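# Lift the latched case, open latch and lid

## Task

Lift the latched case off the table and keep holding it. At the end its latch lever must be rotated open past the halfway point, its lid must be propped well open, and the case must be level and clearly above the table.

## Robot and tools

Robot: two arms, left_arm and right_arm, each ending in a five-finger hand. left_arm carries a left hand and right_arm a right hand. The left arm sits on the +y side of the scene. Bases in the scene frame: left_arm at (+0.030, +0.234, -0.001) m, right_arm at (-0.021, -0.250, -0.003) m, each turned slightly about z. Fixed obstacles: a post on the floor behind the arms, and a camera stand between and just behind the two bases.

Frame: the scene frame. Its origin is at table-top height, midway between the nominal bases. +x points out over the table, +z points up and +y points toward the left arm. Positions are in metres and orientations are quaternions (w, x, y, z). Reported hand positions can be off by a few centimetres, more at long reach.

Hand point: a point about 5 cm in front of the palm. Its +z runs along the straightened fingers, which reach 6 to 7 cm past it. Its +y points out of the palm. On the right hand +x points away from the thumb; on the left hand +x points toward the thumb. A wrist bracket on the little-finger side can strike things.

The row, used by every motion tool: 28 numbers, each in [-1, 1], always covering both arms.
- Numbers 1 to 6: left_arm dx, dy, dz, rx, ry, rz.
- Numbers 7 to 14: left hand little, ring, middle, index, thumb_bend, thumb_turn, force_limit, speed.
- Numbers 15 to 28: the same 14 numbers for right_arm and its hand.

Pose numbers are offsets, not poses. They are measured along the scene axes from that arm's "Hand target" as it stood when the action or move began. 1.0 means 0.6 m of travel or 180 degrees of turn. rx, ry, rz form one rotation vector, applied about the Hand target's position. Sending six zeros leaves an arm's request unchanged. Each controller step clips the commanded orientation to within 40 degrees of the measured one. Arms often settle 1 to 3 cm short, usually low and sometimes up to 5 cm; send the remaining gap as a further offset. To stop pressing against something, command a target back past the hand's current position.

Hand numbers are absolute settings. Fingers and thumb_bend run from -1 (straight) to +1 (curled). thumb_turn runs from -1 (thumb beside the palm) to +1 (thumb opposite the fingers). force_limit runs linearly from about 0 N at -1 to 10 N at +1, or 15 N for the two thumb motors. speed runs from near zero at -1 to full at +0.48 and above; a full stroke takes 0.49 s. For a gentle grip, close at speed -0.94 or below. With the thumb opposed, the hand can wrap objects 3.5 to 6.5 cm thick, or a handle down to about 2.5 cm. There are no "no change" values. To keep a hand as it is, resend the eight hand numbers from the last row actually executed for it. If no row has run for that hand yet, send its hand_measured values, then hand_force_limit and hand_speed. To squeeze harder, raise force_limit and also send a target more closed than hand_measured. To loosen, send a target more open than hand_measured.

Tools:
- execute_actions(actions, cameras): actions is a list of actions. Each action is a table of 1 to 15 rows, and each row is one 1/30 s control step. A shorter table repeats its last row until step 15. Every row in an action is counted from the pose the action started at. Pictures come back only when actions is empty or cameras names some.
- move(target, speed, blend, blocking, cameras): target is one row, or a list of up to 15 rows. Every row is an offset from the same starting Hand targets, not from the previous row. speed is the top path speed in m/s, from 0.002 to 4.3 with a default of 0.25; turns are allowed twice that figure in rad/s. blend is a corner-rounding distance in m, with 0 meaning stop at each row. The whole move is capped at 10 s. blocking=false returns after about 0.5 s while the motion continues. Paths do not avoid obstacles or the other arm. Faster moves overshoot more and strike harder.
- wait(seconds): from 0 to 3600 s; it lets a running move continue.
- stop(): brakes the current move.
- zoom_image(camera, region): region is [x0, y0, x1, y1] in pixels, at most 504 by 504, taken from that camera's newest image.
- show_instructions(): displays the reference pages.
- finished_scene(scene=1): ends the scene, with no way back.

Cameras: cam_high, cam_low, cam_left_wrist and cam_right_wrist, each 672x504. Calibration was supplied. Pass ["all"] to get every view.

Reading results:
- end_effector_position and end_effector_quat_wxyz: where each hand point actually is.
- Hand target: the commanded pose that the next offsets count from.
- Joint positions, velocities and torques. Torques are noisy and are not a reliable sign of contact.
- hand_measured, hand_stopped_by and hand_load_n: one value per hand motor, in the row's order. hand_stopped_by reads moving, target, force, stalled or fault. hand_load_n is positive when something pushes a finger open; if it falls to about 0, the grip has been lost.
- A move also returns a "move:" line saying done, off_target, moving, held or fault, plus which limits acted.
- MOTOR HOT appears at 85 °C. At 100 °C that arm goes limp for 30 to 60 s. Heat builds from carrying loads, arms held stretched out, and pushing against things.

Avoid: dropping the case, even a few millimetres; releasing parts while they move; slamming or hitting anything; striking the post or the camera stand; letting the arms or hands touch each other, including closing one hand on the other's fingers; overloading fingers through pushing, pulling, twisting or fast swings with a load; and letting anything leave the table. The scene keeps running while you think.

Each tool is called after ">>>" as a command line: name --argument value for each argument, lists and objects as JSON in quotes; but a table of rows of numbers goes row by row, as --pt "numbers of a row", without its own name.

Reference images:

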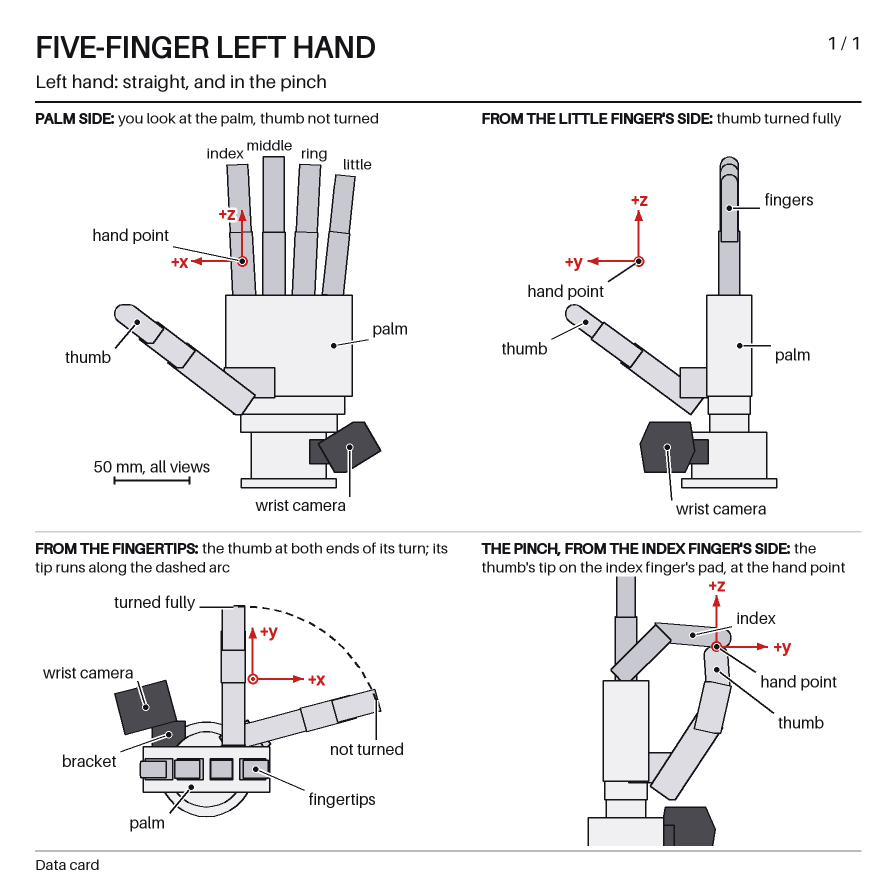

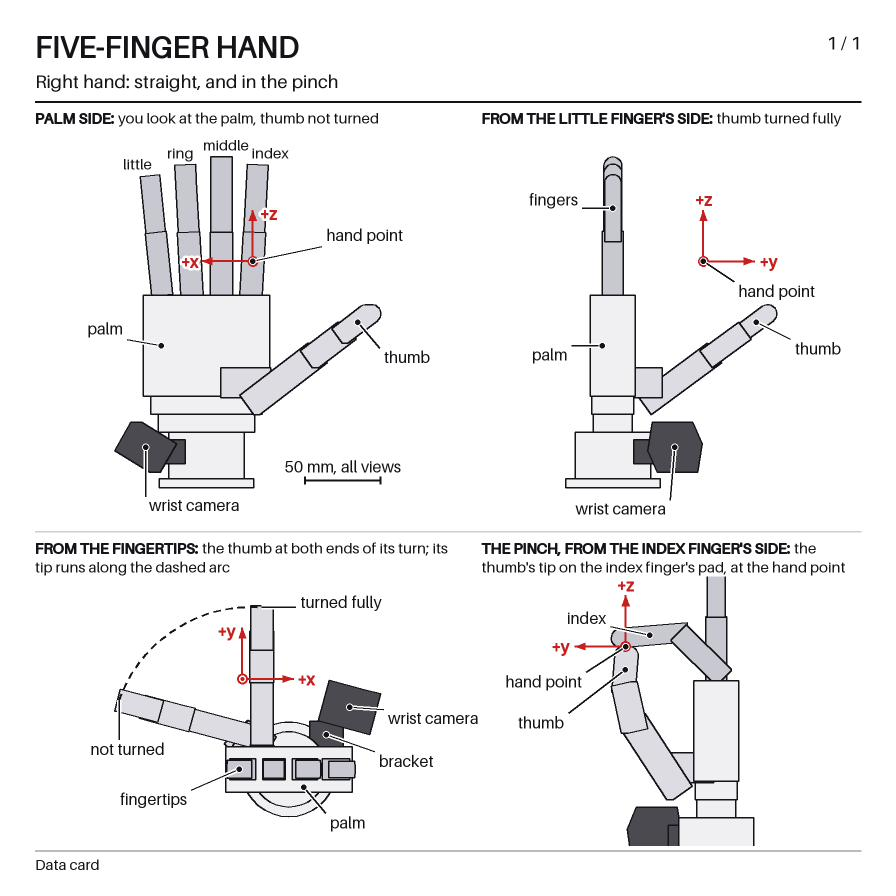

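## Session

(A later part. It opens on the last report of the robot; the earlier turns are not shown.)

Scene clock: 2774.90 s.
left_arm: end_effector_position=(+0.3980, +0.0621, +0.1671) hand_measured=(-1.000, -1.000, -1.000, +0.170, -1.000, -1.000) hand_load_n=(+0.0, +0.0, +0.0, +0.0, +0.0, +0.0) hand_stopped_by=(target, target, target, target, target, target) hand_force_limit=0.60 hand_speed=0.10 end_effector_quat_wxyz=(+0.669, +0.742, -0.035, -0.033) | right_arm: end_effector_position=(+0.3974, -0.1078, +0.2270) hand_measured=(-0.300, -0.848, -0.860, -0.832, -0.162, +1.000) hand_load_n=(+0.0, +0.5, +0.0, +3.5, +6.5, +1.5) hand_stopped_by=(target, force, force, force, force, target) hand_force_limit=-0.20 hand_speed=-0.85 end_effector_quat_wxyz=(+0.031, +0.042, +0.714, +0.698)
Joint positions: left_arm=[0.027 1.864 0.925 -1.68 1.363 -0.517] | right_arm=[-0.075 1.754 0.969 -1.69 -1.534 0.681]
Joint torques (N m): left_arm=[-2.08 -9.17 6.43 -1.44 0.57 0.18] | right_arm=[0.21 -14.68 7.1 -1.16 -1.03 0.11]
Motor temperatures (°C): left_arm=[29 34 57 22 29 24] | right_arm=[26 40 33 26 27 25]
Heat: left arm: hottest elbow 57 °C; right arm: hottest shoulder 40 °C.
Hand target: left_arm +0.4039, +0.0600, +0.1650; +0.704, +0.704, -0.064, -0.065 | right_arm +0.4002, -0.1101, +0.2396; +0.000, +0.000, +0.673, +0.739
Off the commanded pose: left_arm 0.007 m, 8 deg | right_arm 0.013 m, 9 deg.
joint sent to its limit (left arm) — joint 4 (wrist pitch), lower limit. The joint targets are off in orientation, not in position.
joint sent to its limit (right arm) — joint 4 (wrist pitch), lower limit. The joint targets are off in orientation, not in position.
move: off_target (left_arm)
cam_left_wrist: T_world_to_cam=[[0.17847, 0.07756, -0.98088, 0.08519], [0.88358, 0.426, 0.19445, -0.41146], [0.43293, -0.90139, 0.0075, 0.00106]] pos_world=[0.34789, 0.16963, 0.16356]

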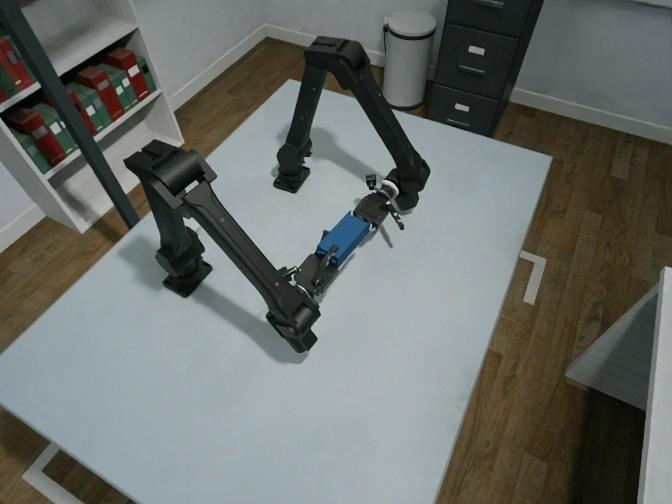

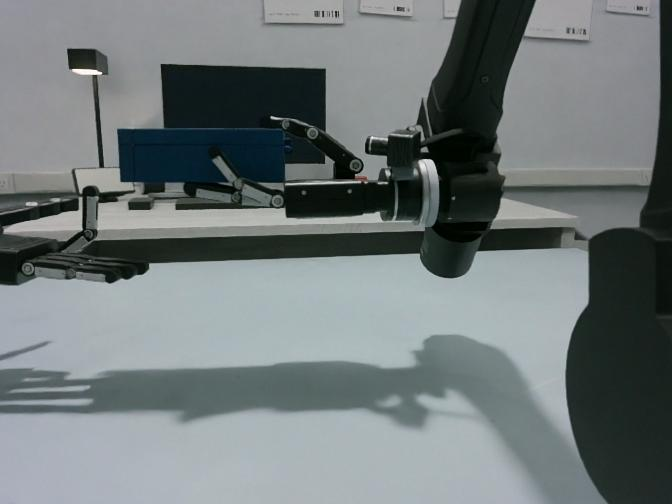

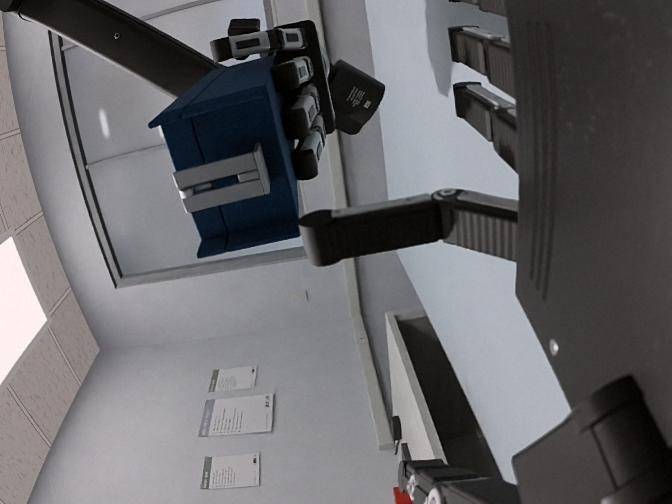

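>>> move --target '[-0.0253,-0.0458,0,0,0,0,-1,-1,-1,0.17,-1,-1,0.6,0.1,0,0,0,0,0,0,-0.3,-0.6,-0.6,-0.6,0.3,1,-0.2,-0.85]' --speed 0.05 --cameras '["cam_high","cam_low","cam_left_wrist"]'

>>> zoom_image --camera "cam_left_wrist" --region '[150, 120, 350, 280]'

>>> zoom_image --camera "cam_low" --region '[50, 110, 210, 290]'

Scene clock: 2805.80 s.
left_arm: end_effector_position=(+0.3925, +0.0365, +0.1735) hand_measured=(-1.000, -1.000, -1.000, +0.170, -1.000, -1.000) hand_load_n=(+0.0, +0.0, +0.0, +0.0, +0.0, +0.0) hand_stopped_by=(target, target, target, target, target, target) hand_force_limit=0.60 hand_speed=0.10 end_effector_quat_wxyz=(+0.679, +0.731, -0.055, -0.032) | right_arm: end_effector_position=(+0.3974, -0.1078, +0.2270) hand_measured=(-0.300, -0.848, -0.860, -0.832, -0.162, +1.000) hand_load_n=(+0.0, +0.5, +0.0, +3.5, +6.0, +1.0) hand_stopped_by=(target, force, force, force, force, target) hand_force_limit=-0.20 hand_speed=-0.85 end_effector_quat_wxyz=(+0.031, +0.042, +0.714, +0.698)
Joint positions: left_arm=[-0.048 1.864 0.925 -1.68 1.42 -0.49] | right_arm=[-0.075 1.754 0.969 -1.69 -1.534 0.681]
Joint torques (N m): left_arm=[-2.32 -8.88 3.93 -1.48 0.57 0.18] | right_arm=[0.26 -15.03 7.05 -1.2 -1.03 0.13]
Motor temperatures (°C): left_arm=[29 33 56 22 28 24] | right_arm=[26 40 33 26 28 25]
Heat: left arm: hottest elbow 56 °C; right arm: hottest shoulder 40 °C.
Hand target: left_arm +0.3888, +0.0325, +0.1649; +0.704, +0.704, -0.064, -0.065 | right_arm +0.4002, -0.1101, +0.2396; +0.000, +0.000, +0.673, +0.739
Off the commanded pose: left_arm 0.010 m, 6 deg | right_arm 0.013 m, 9 deg.
joint sent to its limit (left arm) — joint 4 (wrist pitch), lower limit. The joint targets are off in orientation, not in position.
joint sent to its limit (right arm) — joint 4 (wrist pitch), lower limit. The joint targets are off in orientation, not in position.
move: off_target (left_arm)
cam_left_wrist: T_world_to_cam=[[0.2073, 0.04141, -0.9774, 0.08384], [0.88951, 0.40788, 0.20594, -0.40054], [0.40719, -0.91209, 0.04772, -0.0161]] pos_world=[0.34545, 0.14522, 0.1652]

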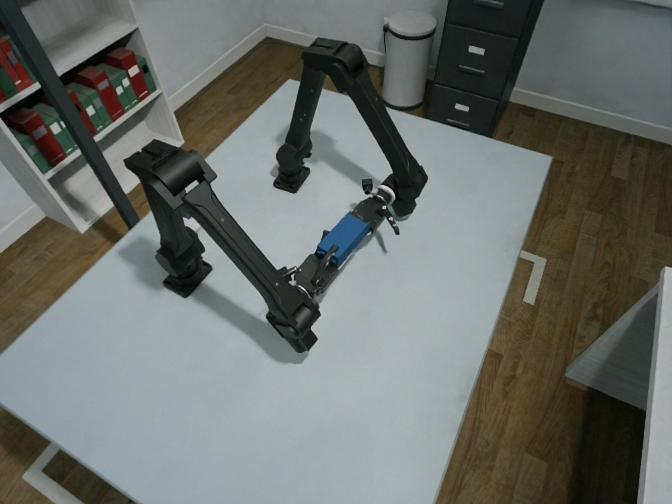

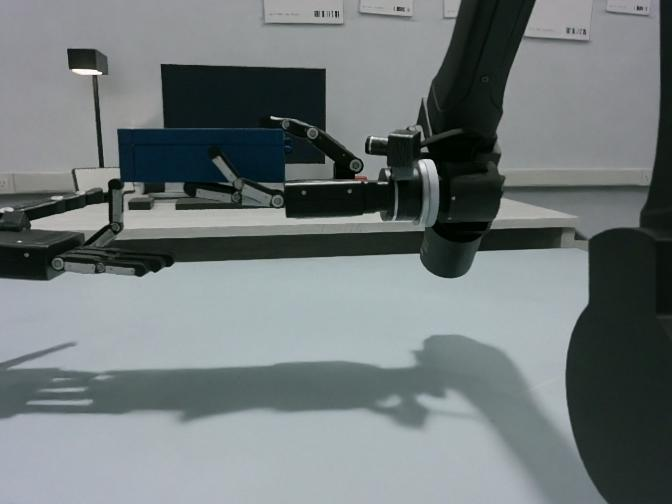

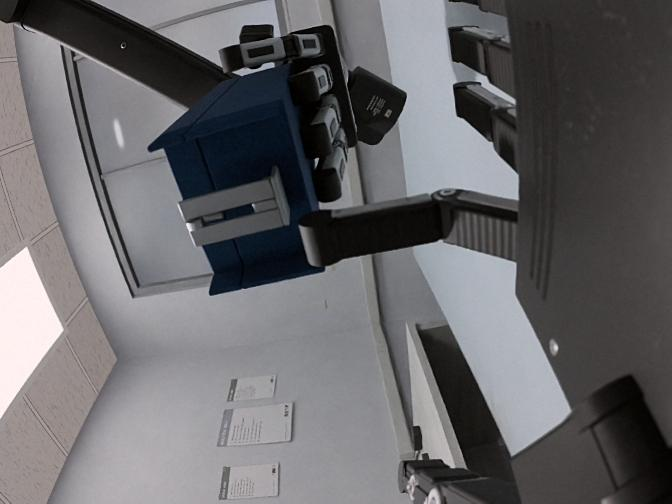

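Scaled by 2.520 from the camera's image (finer frame: 960x720).

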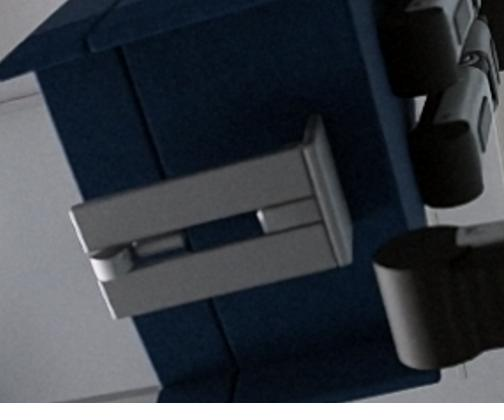

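Scaled by 2.800 from the camera's image (finer frame: 960x720).

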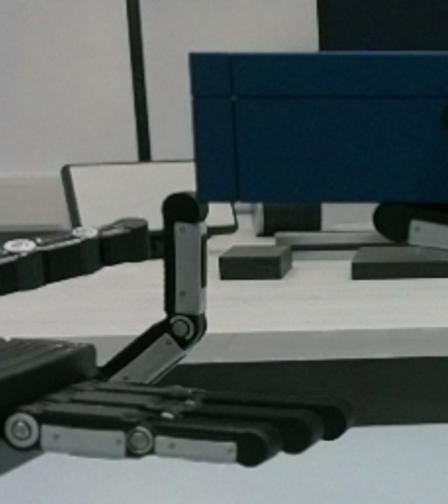

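>>> move --target '[-0.0205,-0.0333,-0.0133,0,0,0,-1,-1,-1,0.17,-1,-1,0.6,0.1,0,0,0,0,0,0,-0.3,-0.6,-0.6,-0.6,0.3,1,-0.2,-0.85]' --speed 0.04 --cameras '["cam_high","cam_low","cam_left_wrist"]'

>>> zoom_image --camera "cam_left_wrist" --region '[150, 140, 350, 300]'

>>> zoom_image --camera "cam_low" --region '[80, 110, 200, 230]'

Scene clock: 2821.27 s.
left_arm: end_effector_position=(+0.3805, +0.0164, +0.1659) hand_measured=(-1.000, -1.000, -1.000, +0.170, -1.000, -1.000) hand_load_n=(-0.5, +0.0, +0.0, +0.0, +0.0, +0.0) hand_stopped_by=(target, target, target, target, target, target) hand_force_limit=0.60 hand_speed=0.10 end_effector_quat_wxyz=(+0.689, +0.721, -0.062, -0.040) | right_arm: end_effector_position=(+0.3974, -0.1078, +0.2270) hand_measured=(-0.300, -0.848, -0.860, -0.832, -0.162, +1.000) hand_load_n=(+0.0, +0.5, +0.0, +3.5, +6.5, +1.5) hand_stopped_by=(target, force, force, force, force, target) hand_force_limit=-0.20 hand_speed=-0.85 end_effector_quat_wxyz=(+0.031, +0.042, +0.714, +0.698)
Joint positions: left_arm=[-0.108 1.894 0.906 -1.68 1.466 -0.443] | right_arm=[-0.075 1.754 0.969 -1.69 -1.534 0.681]
Joint torques (N m): left_arm=[-2.32 -8.88 3.56 -1.47 0.54 0.14] | right_arm=[0.5 -14.56 7.15 -1.18 -1.01 0.11]
Heat: left arm: hottest elbow 54 °C; right arm: hottest shoulder 40 °C.
Hand target: left_arm +0.3765, +0.0125, +0.1570; +0.704, +0.704, -0.064, -0.065 | right_arm +0.4002, -0.1101, +0.2396; +0.000, +0.000, +0.673, +0.739
Off the commanded pose: left_arm 0.011 m, 4 deg | right_arm 0.013 m, 9 deg.
joint sent to its limit (left arm) — joint 4 (wrist pitch), lower limit. The joint targets are off in orientation, not in position.
joint sent to its limit (right arm) — joint 4 (wrist pitch), lower limit. The joint targets are off in orientation, not in position.
move: off_target (left_arm)
cam_left_wrist: T_world_to_cam=[[0.20394, 0.01038, -0.97893, 0.08185], [0.89977, 0.39205, 0.1916, -0.38141], [0.38578, -0.91988, 0.07061, -0.02465]] pos_world=[0.336, 0.12601, 0.15495]

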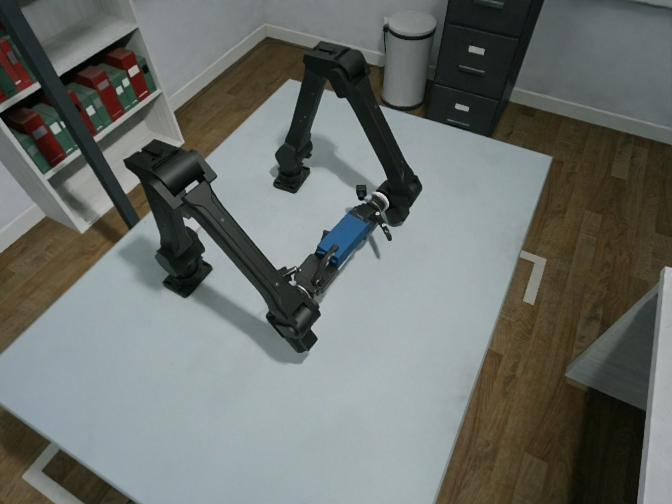

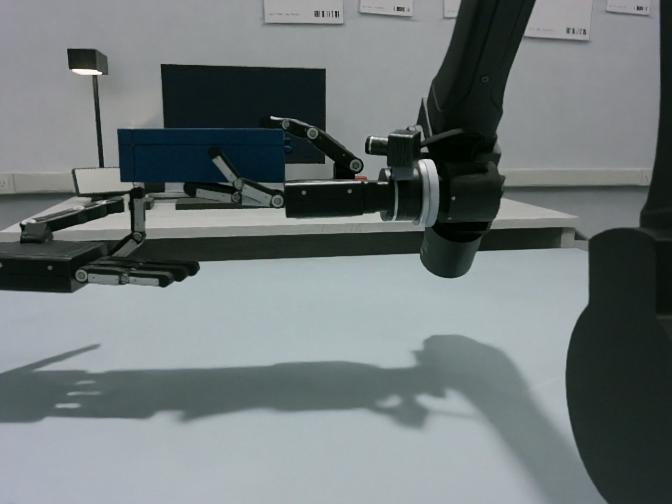

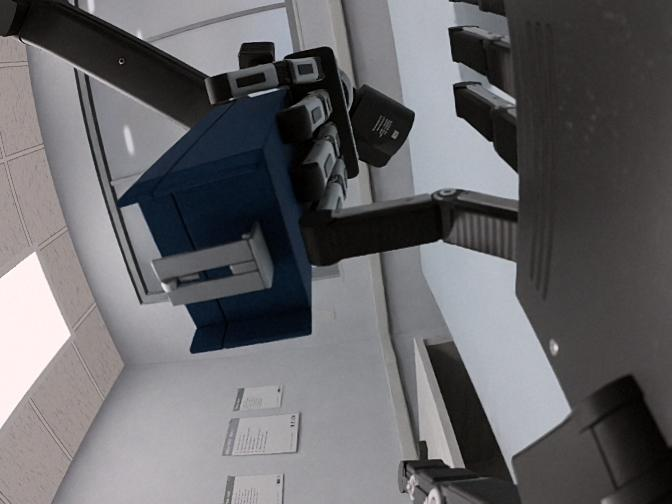

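Scaled by 2.520 from the camera's image (finer frame: 960x720).

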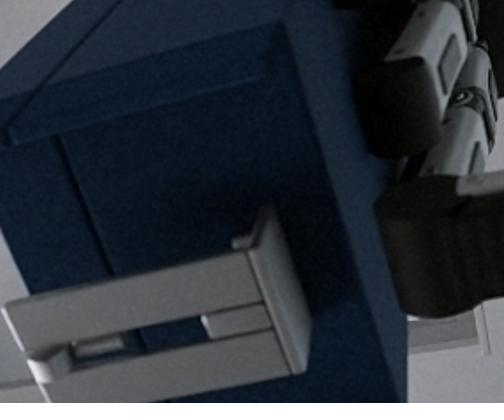

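Scaled by 4.200 from the camera's image (finer frame: 960x720).

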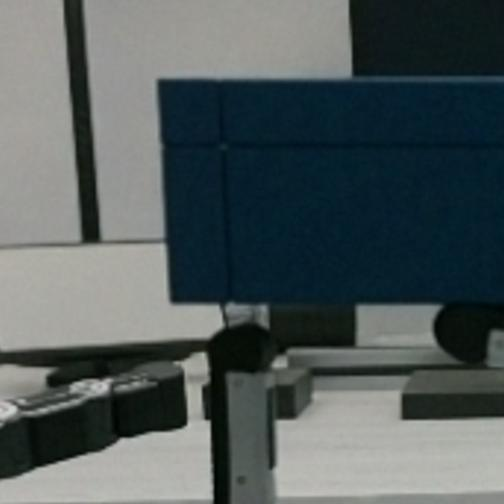

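>>> zoom_image --camera "cam_left_wrist" --region '[225, 205, 295, 305]'

Scaled by 5.040 from the camera's image (finer frame: 960x720).

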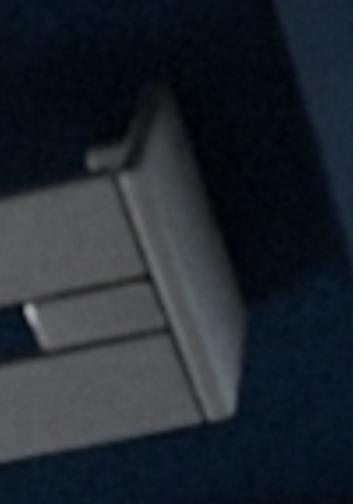

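>>> move --target '[0,0,0,0,0,0,-1,-1,-1,0.17,-1,-1,0.6,0.1,0,0,0.1,0,0,0,-0.3,-0.6,-0.6,-0.6,0.3,1,-0.2,-0.85]' --speed 0.05 --cameras '["cam_high","cam_low","cam_left_wrist"]'

Scene clock: 2852.33 s.
left_arm: end_effector_position=(+0.3805, +0.0164, +0.1660) hand_measured=(-1.000, -1.000, -1.000, +0.170, -1.000, -1.000) hand_load_n=(+0.0, +0.0, +0.0, +0.0, +0.0, +0.0) hand_stopped_by=(target, target, target, target, target, target) hand_force_limit=0.60 hand_speed=0.10 end_effector_quat_wxyz=(+0.689, +0.721, -0.063, -0.040) | right_arm: end_effector_position=(+0.3935, -0.1090, +0.2797) hand_measured=(-0.300, -0.848, -0.860, -0.832, -0.162, +1.000) hand_load_n=(+0.0, +0.5, +0.5, +3.5, +6.0, +1.0) hand_stopped_by=(target, force, force, force, force, target) hand_force_limit=-0.20 hand_speed=-0.85 end_effector_quat_wxyz=(+0.031, +0.059, +0.706, +0.705)
Joint positions: left_arm=[-0.108 1.894 0.906 -1.68 1.466 -0.443] | right_arm=[-0.075 1.608 0.969 -1.69 -1.565 0.852]
Joint torques (N m): left_arm=[-2.26 -8.82 3.59 -1.46 0.55 0.15] | right_arm=[0.79 -13.39 10.58 -1.1 -1.18 0.11]
Heat: left arm: hottest elbow 52 °C; right arm: hottest shoulder 40 °C.
Hand target: left_arm +0.3766, +0.0125, +0.1571; +0.704, +0.704, -0.064, -0.065 | right_arm +0.4002, -0.1102, +0.2995; +0.000, +0.000, +0.673, +0.739
Off the commanded pose: left_arm 0.011 m, 4 deg | right_arm 0.021 m, 9 deg.
joint sent to its limit (left arm) — joint 4 (wrist pitch), lower limit. The joint targets are off in orientation, not in position.
joint sent to its limit (right arm) — joint 4 (wrist pitch), lower limit. The joint targets are off in orientation, not in position.
joint at its limit (right arm) — joint 5 (wrist yaw), lower limit.
move: off_target (right_arm)
cam_left_wrist: T_world_to_cam=[[0.20472, 0.01015, -0.97877, 0.08159], [0.89947, 0.39244, 0.1922, -0.38145], [0.38606, -0.91972, 0.07121, -0.02486]] pos_world=[0.336, 0.12601, 0.15495]

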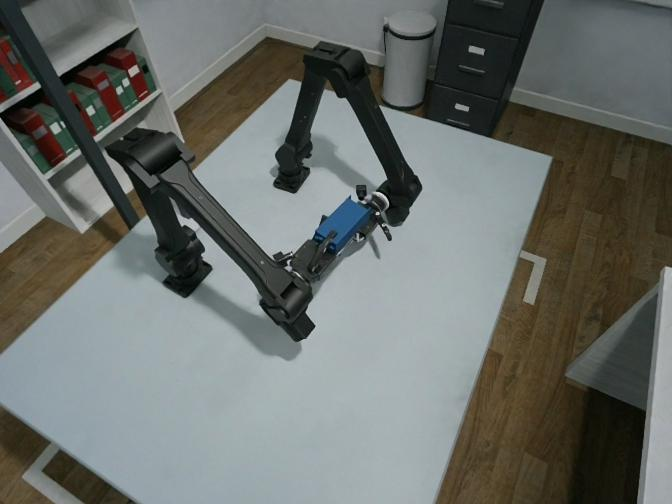

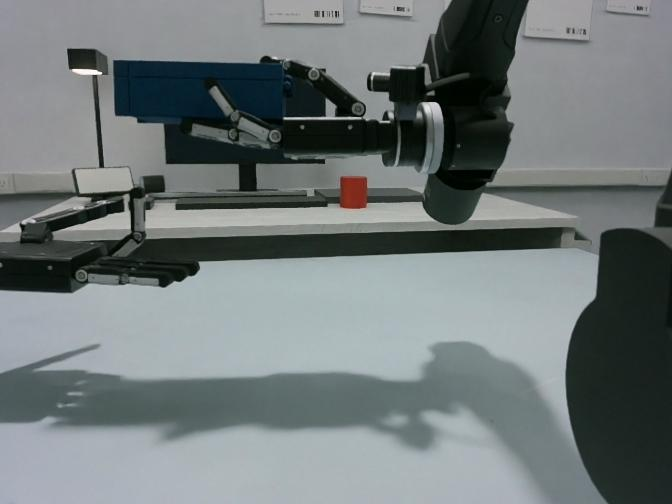

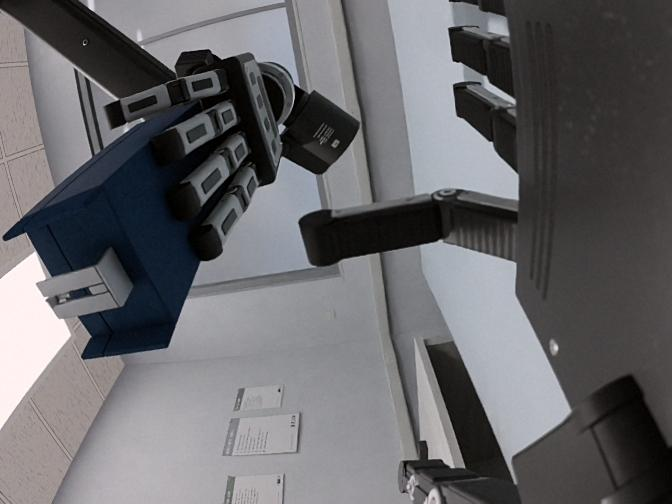

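>>> zoom_image --camera "cam_left_wrist" --region '[25, 230, 155, 340]'

Scaled by 3.877 from the camera's image (finer frame: 960x720).

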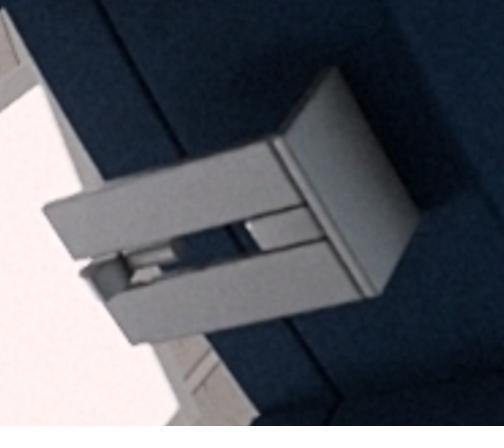

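>>> move --pt "0.02 0.12 0.0 0 0 0 -1 -1 -1 -1 -1 -1 0.2 0.3 0 0 0 0 0 0 -0.3 -0.6 -0.6 -0.6 0.3 1 -0.2 -0.85" --pt "0.02 0.26 0.338 0.463 -0.3276 -0.464 -1 -1 -1 -1 -1 -1 0.2 0.3 0 0 0 0 0 0 -0.3 -0.6 -0.6 -0.6 0.3 1 -0.2 -0.85" --speed 0.22 --blend 0.02 --cameras '["cam_high","cam_low","cam_left_wrist"]'

Scene clock: 2887.63 s.
left_arm: end_effector_position=(+0.3861, +0.1730, +0.3408) hand_measured=(-1.000, -1.000, -1.000, -1.000, -1.000, -1.000) hand_load_n=(+0.0, +0.0, +0.0, +0.0, +0.0, +0.0) hand_stopped_by=(target, target, target, target, target, target) hand_force_limit=0.20 hand_speed=0.30 end_effector_quat_wxyz=(+0.239, -0.664, +0.706, +0.055) | right_arm: end_effector_position=(+0.3936, -0.1091, +0.2797) hand_measured=(-0.300, -0.848, -0.860, -0.832, -0.162, +1.000) hand_load_n=(+0.0, +1.0, +0.5, +3.5, +6.5, +1.0) hand_stopped_by=(target, force, force, force, force, target) hand_force_limit=-0.20 hand_speed=-0.85 end_effector_quat_wxyz=(+0.031, +0.060, +0.706, +0.705)
Joint positions: left_arm=[-0.366 1.34 1.601 -1.683 -0.475 -0.211] | right_arm=[-0.075 1.608 0.969 -1.69 -1.565 0.853]
Joint torques (N m): left_arm=[-2.26 -8.94 13.31 -0.13 -0.66 0.17] | right_arm=[0.91 -13.45 10.59 -1.09 -1.17 0.12]
Heat: left arm: hottest elbow 52 °C; right arm: hottest shoulder 40 °C.
Hand target: left_arm +0.3885, +0.1685, +0.3598; -0.183, +0.683, -0.683, -0.183 | right_arm +0.4002, -0.1102, +0.2996; +0.000, +0.000, +0.673, +0.739
Off the commanded pose: left_arm 0.020 m, 16 deg | right_arm 0.021 m, 9 deg.
joint sent to its limit (left arm) — joint 4 (wrist pitch), lower limit. The joint targets are off in orientation, not in position.
joint sent to its limit (right arm) — joint 4 (wrist pitch), lower limit. The joint targets are off in orientation, not in position.
joint at its limit (right arm) — joint 5 (wrist yaw), lower limit.
move: off_target (left_arm)
cam_left_wrist: T_world_to_cam=[[0.95096, -0.26565, 0.15843, -0.37797], [-0.28098, -0.95608, 0.08341, 0.24454], [0.12932, -0.12383, -0.98384, 0.4255]] pos_world=[0.37312, 0.18608, 0.45811]

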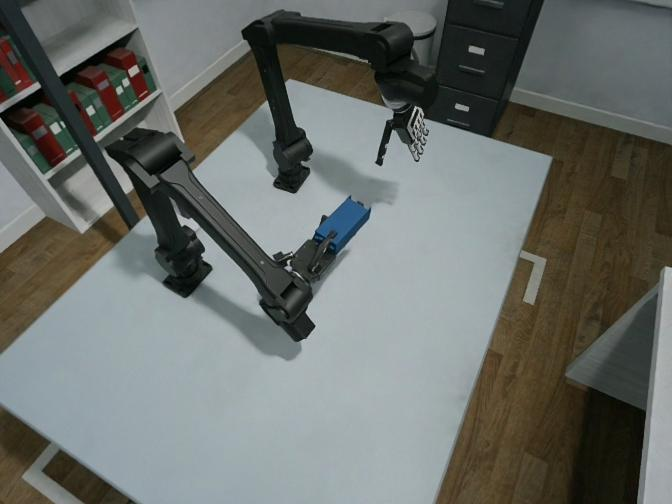

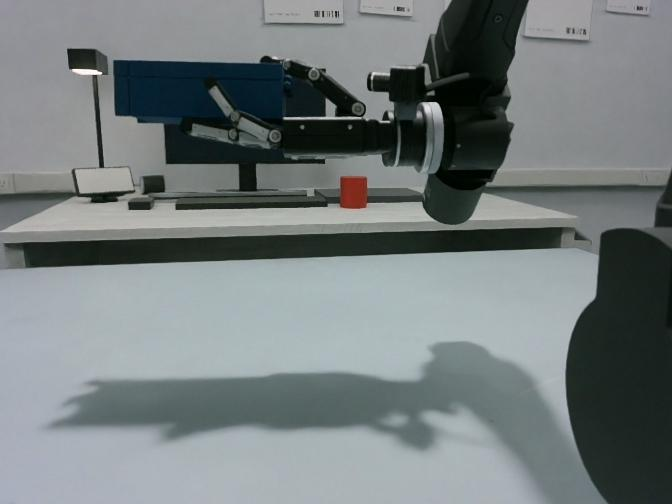

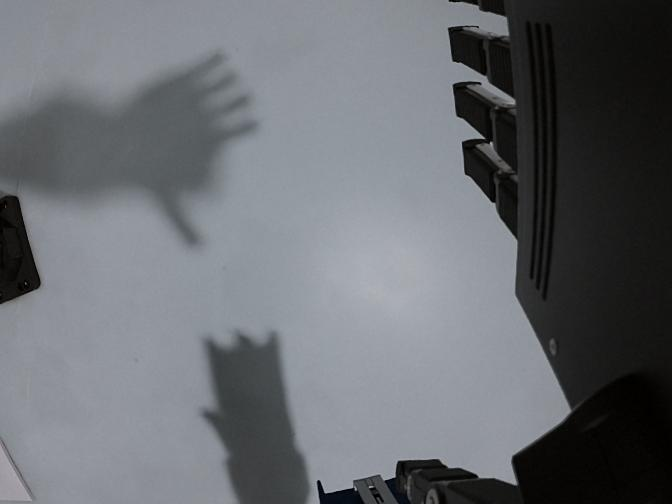

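>>> move --target '[0.03,-0.3,0.0,0,0,0,-1,-1,-1,-1,-1,-1,0.2,0.3,0,0,0,0,0,0,-0.3,-0.6,-0.6,-0.6,0.3,1,-0.2,-0.85]' --speed 0.12 --cameras '["cam_high","cam_low","cam_left_wrist"]'

Scene clock: 2894.13 s.
left_arm: end_effector_position=(+0.3998, -0.0019, +0.3527) hand_measured=(-1.000, -1.000, -1.000, -1.000, -1.000, -1.000) hand_load_n=(+0.0, +0.0, +0.0, +0.0, +0.0, +0.0) hand_stopped_by=(target, target, target, target, target, target) hand_force_limit=0.20 hand_speed=0.30 end_effector_quat_wxyz=(+0.224, -0.651, +0.724, -0.048) | right_arm: end_effector_position=(+0.3936, -0.1091, +0.2797) hand_measured=(-0.300, -0.848, -0.860, -0.832, -0.162, +1.000) hand_load_n=(+0.0, +0.5, +0.0, +3.5, +6.5, +1.0) hand_stopped_by=(target, force, force, force, force, target) hand_force_limit=-0.20 hand_speed=-0.85 end_effector_quat_wxyz=(+0.031, +0.060, +0.706, +0.705)
Joint positions: left_arm=[-0.688 1.489 1.799 -1.683 -0.42 -0.483] | right_arm=[-0.075 1.608 0.969 -1.69 -1.565 0.853]
Joint torques (N m): left_arm=[-1.85 -9.05 13.37 -0.03 -0.28 -0.1] | right_arm=[0.73 -13.27 10.56 -1.09 -1.17 0.12]
Motor temperatures (°C): left_arm=[29 33 54 22 28 24] | right_arm=[26 40 38 26 29 25]
Heat: left arm: hottest elbow 54 °C; right arm: hottest shoulder 40 °C.
Hand target: left_arm +0.4066, -0.0115, +0.3599; +0.183, -0.683, +0.683, +0.183 | right_arm +0.4002, -0.1102, +0.2996; +0.000, +0.000, +0.673, +0.739
Off the commanded pose: left_arm 0.014 m, 28 deg | right_arm 0.021 m, 9 deg.
joint sent to its limit (left arm) — joint 4 (wrist pitch), lower limit. The joint targets are off in orientation, not in position.
joint sent to its limit (right arm) — joint 4 (wrist pitch), lower limit. The joint targets are off in orientation, not in position.
joint at its limit (right arm) — joint 5 (wrist yaw), lower limit.
move: off_target (left_arm)
cam_left_wrist: T_world_to_cam=[[0.90075, -0.31109, 0.30312, -0.47043], [-0.37926, -0.90347, 0.19975, 0.07863], [0.21171, -0.29489, -0.93178, 0.3622]] pos_world=[0.37688, 0.0315, 0.46438]

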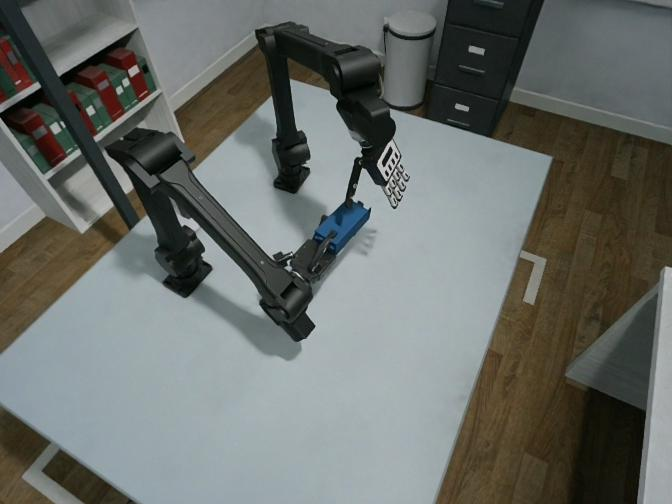

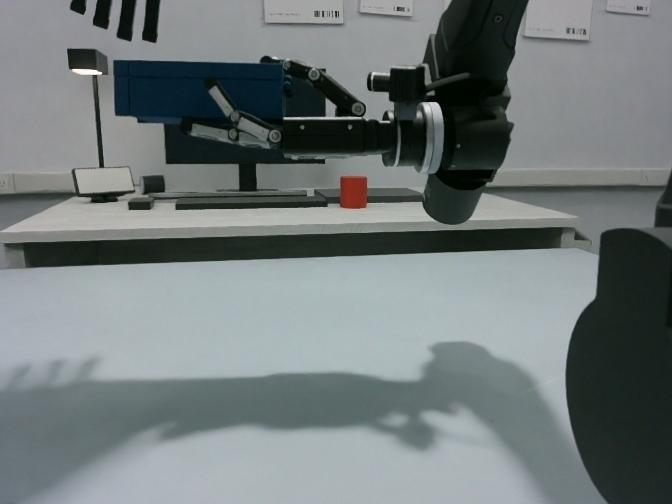

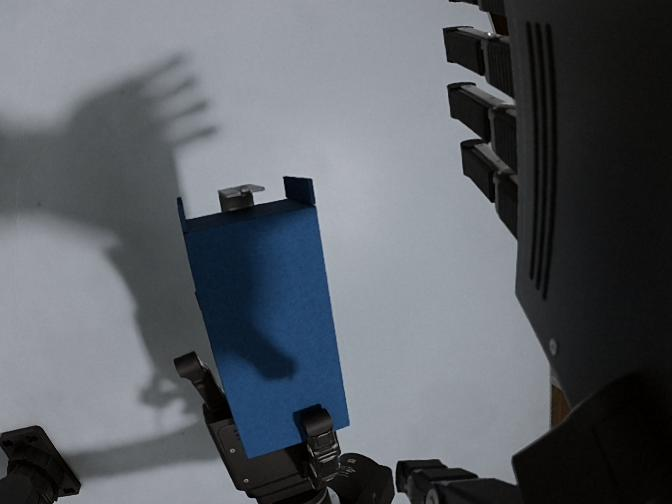

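>>> zoom_image --camera "cam_left_wrist" --region '[170, 165, 330, 265]'

>>> zoom_image --camera "cam_left_wrist" --region '[210, 175, 280, 220]'

Scaled by 3.150 from the camera's image (finer frame: 960x720).

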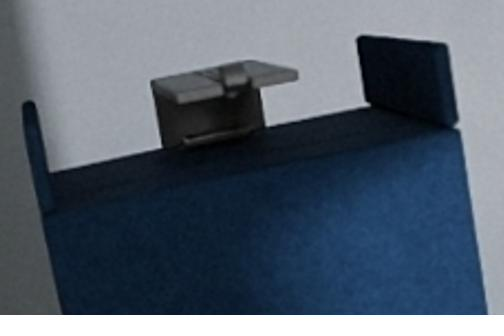

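Scaled by 7.200 from the camera's image (finer frame: 960x720).

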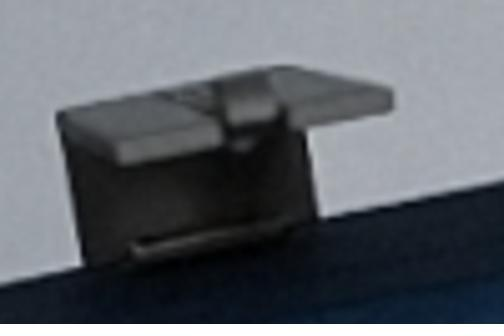

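>>> move --pt "0 -0.01 0.0 0 0 0 -1 -1 -1 -1 -1 1 0.2 0.48 0 0 0 0 0 0 -0.3 -0.6 -0.6 -0.6 0.3 1 -0.2 -0.85" --pt "0 -0.05 -0.08 0 0 0 -1 -1 -1 -1 -1 1 0.2 0.48 0 0 0 0 0 0 -0.3 -0.6 -0.6 -0.6 0.3 1 -0.2 -0.85" --speed 0.08 --cameras '["cam_high","cam_low","cam_left_wrist"]'

Scene clock: 2923.37 s.
left_arm: end_effector_position=(+0.4064, -0.0320, +0.3205) hand_measured=(-1.000, -1.000, -1.000, -1.000, -1.000, +1.000) hand_load_n=(+0.0, +0.0, +0.0, +0.0, +0.0, +0.0) hand_stopped_by=(target, target, target, target, target, target) hand_force_limit=0.20 hand_speed=0.48 end_effector_quat_wxyz=(+0.207, -0.667, +0.715, -0.027) | right_arm: end_effector_position=(+0.3936, -0.1091, +0.2797) hand_measured=(-0.300, -0.848, -0.860, -0.832, -0.162, +1.000) hand_load_n=(+0.0, +0.5, +0.0, +3.5, +6.5, +1.0) hand_stopped_by=(target, force, force, force, force, target) hand_force_limit=-0.20 hand_speed=-0.85 end_effector_quat_wxyz=(+0.031, +0.060, +0.706, +0.705)
Joint positions: left_arm=[-0.719 1.568 1.806 -1.683 -0.402 -0.567] | right_arm=[-0.075 1.608 0.969 -1.69 -1.565 0.853]
Joint torques (N m): left_arm=[-2.43 -9.88 10.48 -0.13 -0.28 -0.06] | right_arm=[0.97 -13.51 10.51 -1.01 -1.17 0.12]
Motor temperatures (°C): left_arm=[29 34 61 22 28 24] | right_arm=[26 40 39 26 29 25]
Heat: left arm: hottest elbow 61 °C; right arm: hottest shoulder 40 °C.
Hand target: left_arm +0.4065, -0.0416, +0.3119; -0.183, +0.683, -0.683, -0.183 | right_arm +0.4002, -0.1102, +0.2996; +0.000, +0.000, +0.673, +0.739
Off the commanded pose: left_arm 0.013 m, 25 deg | right_arm 0.021 m, 9 deg.
joint sent to its limit (left arm) — joint 4 (wrist pitch), lower limit. The joint targets are off in orientation, not in position.
joint sent to its limit (right arm) — joint 4 (wrist pitch), lower limit. The joint targets are off in orientation, not in position.
joint at its limit (right arm) — joint 5 (wrist yaw), lower limit.
move: off_target (left_arm)
cam_left_wrist: T_world_to_cam=[[0.92693, -0.27211, 0.25837, -0.47094], [-0.33024, -0.91852, 0.21741, 0.03433], [0.17816, -0.28685, -0.94126, 0.33888]] pos_world=[0.38749, 0.00059, 0.43319]

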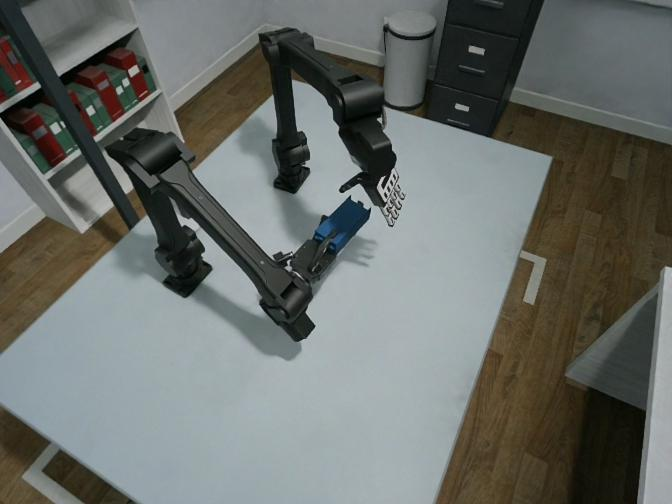

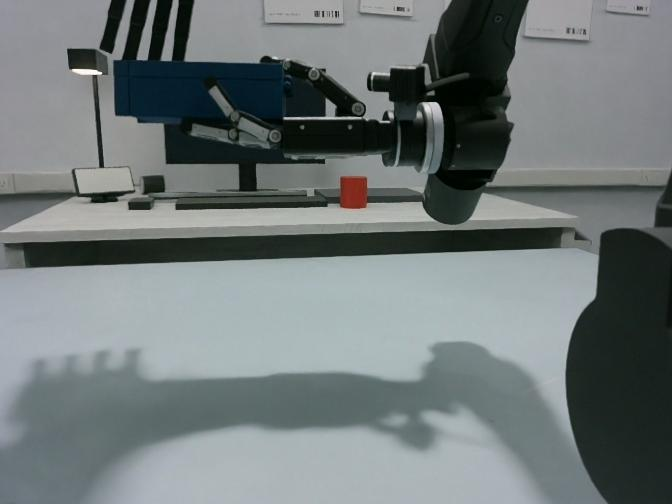

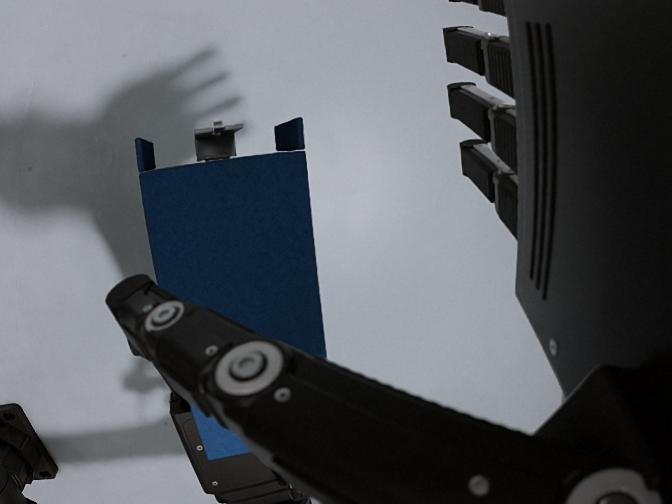

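>>> zoom_image --camera "cam_left_wrist" --region '[180, 105, 260, 175]'

Scaled by 6.300 from the camera's image (finer frame: 960x720).

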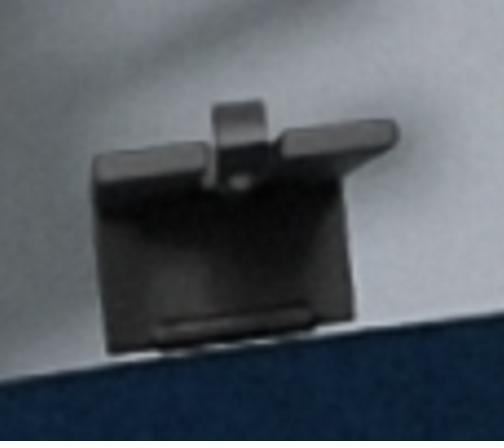

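>>> move --pt "0 0.02 0.12 0 0 0 -1 -1 -1 -1 -1 1 0.2 0.48 0 0 0 0 0 0 -0.3 -0.6 -0.6 -0.6 0.3 1 -0.2 -0.85" --pt "0 0.22 0.13 -0.1246 0.1422 -0.531 -1 -1 -1 -1 -1 1 0.2 0.48 0 0 0 0 0 0 -0.3 -0.6 -0.6 -0.6 0.3 1 -0.2 -0.85" --speed 0.15 --blend 0.02 --cameras '["cam_high"]'

Scene clock: 2988.00 s.
left_arm: end_effector_position=(+0.4090, +0.0834, +0.3892) hand_measured=(-1.000, -1.000, -1.000, -1.000, -1.000, +1.000) hand_load_n=(+0.0, +0.5, +0.0, +0.0, +0.0, +0.0) hand_stopped_by=(target, target, target, target, target, target) hand_force_limit=0.20 hand_speed=0.48 end_effector_quat_wxyz=(+0.132, +0.071, +0.988, -0.046) | right_arm: end_effector_position=(+0.3936, -0.1091, +0.2797) hand_measured=(-0.300, -0.848, -0.860, -0.832, -0.162, +1.000) hand_load_n=(+0.5, +0.5, +0.5, +3.5, +6.5, +1.5) hand_stopped_by=(target, force, force, force, force, target) hand_force_limit=-0.20 hand_speed=-0.85 end_effector_quat_wxyz=(+0.031, +0.060, +0.706, +0.705)
Joint positions: left_arm=[-0.558 1.405 1.796 -1.683 -0.026 1.218] | right_arm=[-0.075 1.608 0.969 -1.69 -1.565 0.853]
Joint torques (N m): left_arm=[-0.5 -9.93 8.99 0.12 -0.19 0.14] | right_arm=[0.67 -13.22 10.54 -1.13 -1.18 0.11]
Motor temperatures (°C): left_arm=[29 35 68 22 27 24] | right_arm=[26 39 41 26 29 24]
Heat: left arm: hottest elbow 68 °C; right arm: hottest elbow 41 °C.
Hand target: left_arm +0.4066, +0.0904, +0.3899; -0.001, +0.071, +0.997, -0.001 | right_arm +0.4002, -0.1102, +0.2996; +0.000, +0.000, +0.673, +0.739
Off the commanded pose: left_arm 0.007 m, 16 deg | right_arm 0.021 m, 9 deg.
joint sent to its limit (left arm) — joint 4 (wrist pitch), lower limit. The joint targets are off in orientation, not in position.
joint sent to its limit (right arm) — joint 4 (wrist pitch), lower limit. The joint targets are off in orientation, not in position.
joint at its limit (right arm) — joint 5 (wrist yaw), lower limit.
move: off_target (left_arm)

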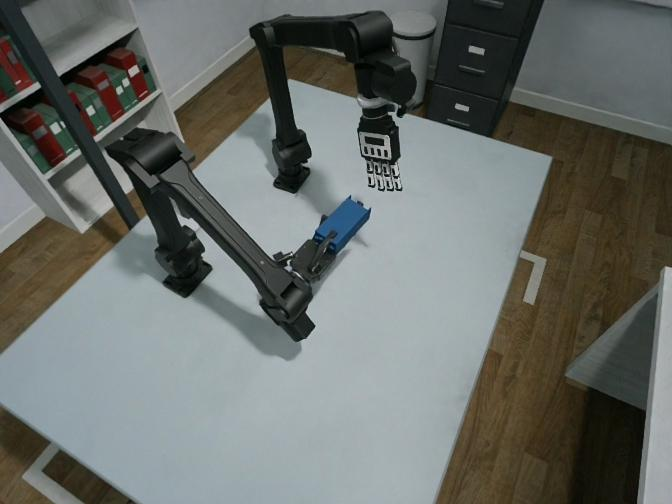

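>>> move --target '[0,0,-0.09,0,0,0,1,1,1,-1,-1,1,0.2,0.3,0,0,-0.11,0,0,0,-0.3,-0.6,-0.6,-0.6,0.3,1,-0.2,-0.85]' --speed 0.05 --cameras '["cam_high","cam_low"]'

>>> zoom_image --camera "cam_high" --region '[305, 190, 405, 280]'

>>> zoom_image --camera "cam_low" --region '[90, 110, 310, 240]'

Scene clock: 2996.60 s.
left_arm: end_effector_position=(+0.4025, +0.0866, +0.3476) hand_measured=(+1.000, +1.000, +1.000, -1.000, -1.000, +1.000) hand_load_n=(+0.0, +0.0, +0.0, +0.0, +0.0, +0.0) hand_stopped_by=(target, target, target, target, target, target) hand_force_limit=0.20 hand_speed=0.30 end_effector_quat_wxyz=(+0.080, +0.072, +0.994, -0.028) | right_arm: end_effector_position=(+0.3985, -0.1092, +0.2322) hand_measured=(-0.300, -0.848, -0.860, -0.832, -0.162, +1.000) hand_load_n=(+0.0, +0.5, +0.0, +3.5, +6.5, +1.0) hand_stopped_by=(target, force, force, force, force, target) hand_force_limit=-0.20 hand_speed=-0.85 end_effector_quat_wxyz=(+0.039, +0.047, +0.709, +0.703)
Joint positions: left_arm=[-0.554 1.428 1.708 -1.683 -0.015 1.219] | right_arm=[-0.075 1.728 0.956 -1.624 -1.557 0.756]
Joint torques (N m): left_arm=[-0.21 -8 9.14 -0.03 0.03 0.15] | right_arm=[0.44 -12.51 6.95 -1.21 -0.75 -0.09]
Motor temperatures (°C): left_arm=[29 35 67 22 27 24] | right_arm=[26 39 41 26 29 24]
Heat: left arm: hottest elbow 67 °C; right arm: hottest elbow 41 °C.
Hand target: left_arm +0.4066, +0.0904, +0.3358; -0.001, +0.071, +0.998, -0.001 | right_arm +0.4002, -0.1102, +0.2335; +0.000, +0.000, +0.673, +0.739
Off the commanded pose: left_arm 0.013 m, 10 deg | right_arm 0.002 m, 9 deg.
joint sent to its limit (left arm) — joint 4 (wrist pitch), lower limit. The joint targets are off in orientation, not in position.
move: off_target (left_arm, right_arm)

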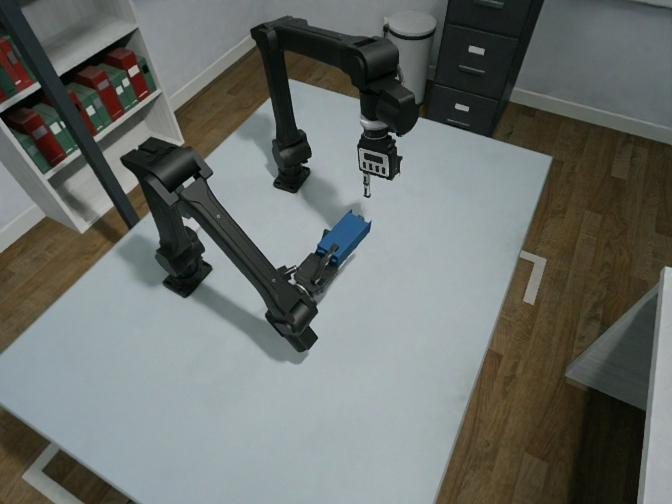

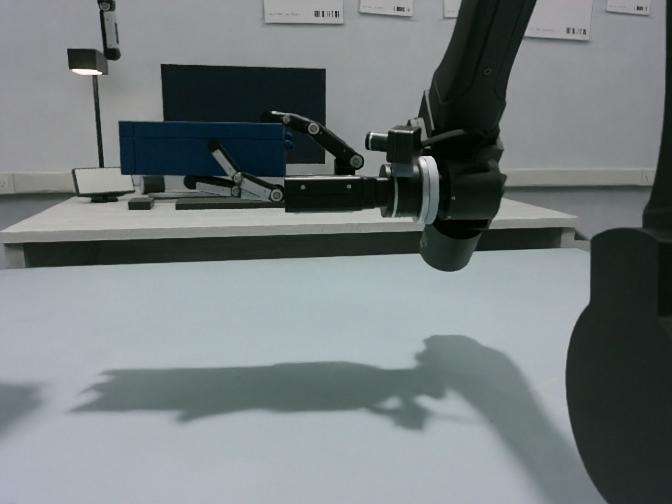

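Scaled by 5.040 from the camera's image (finer frame: 960x720).

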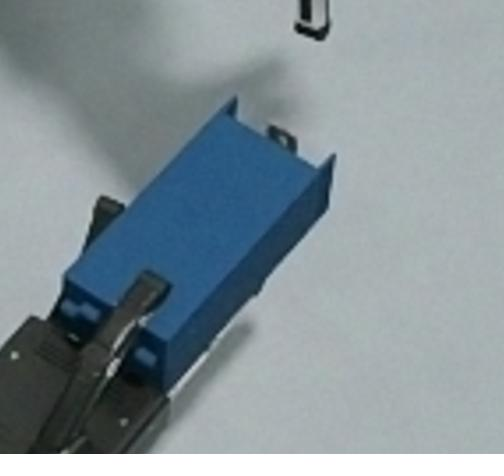

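Scaled by 2.291 from the camera's image (finer frame: 960x720).

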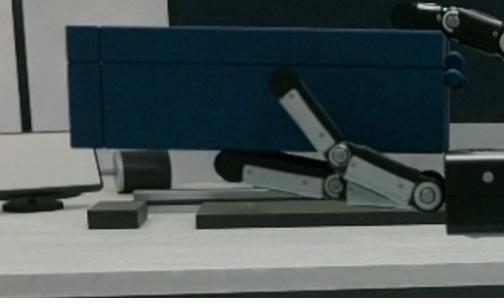

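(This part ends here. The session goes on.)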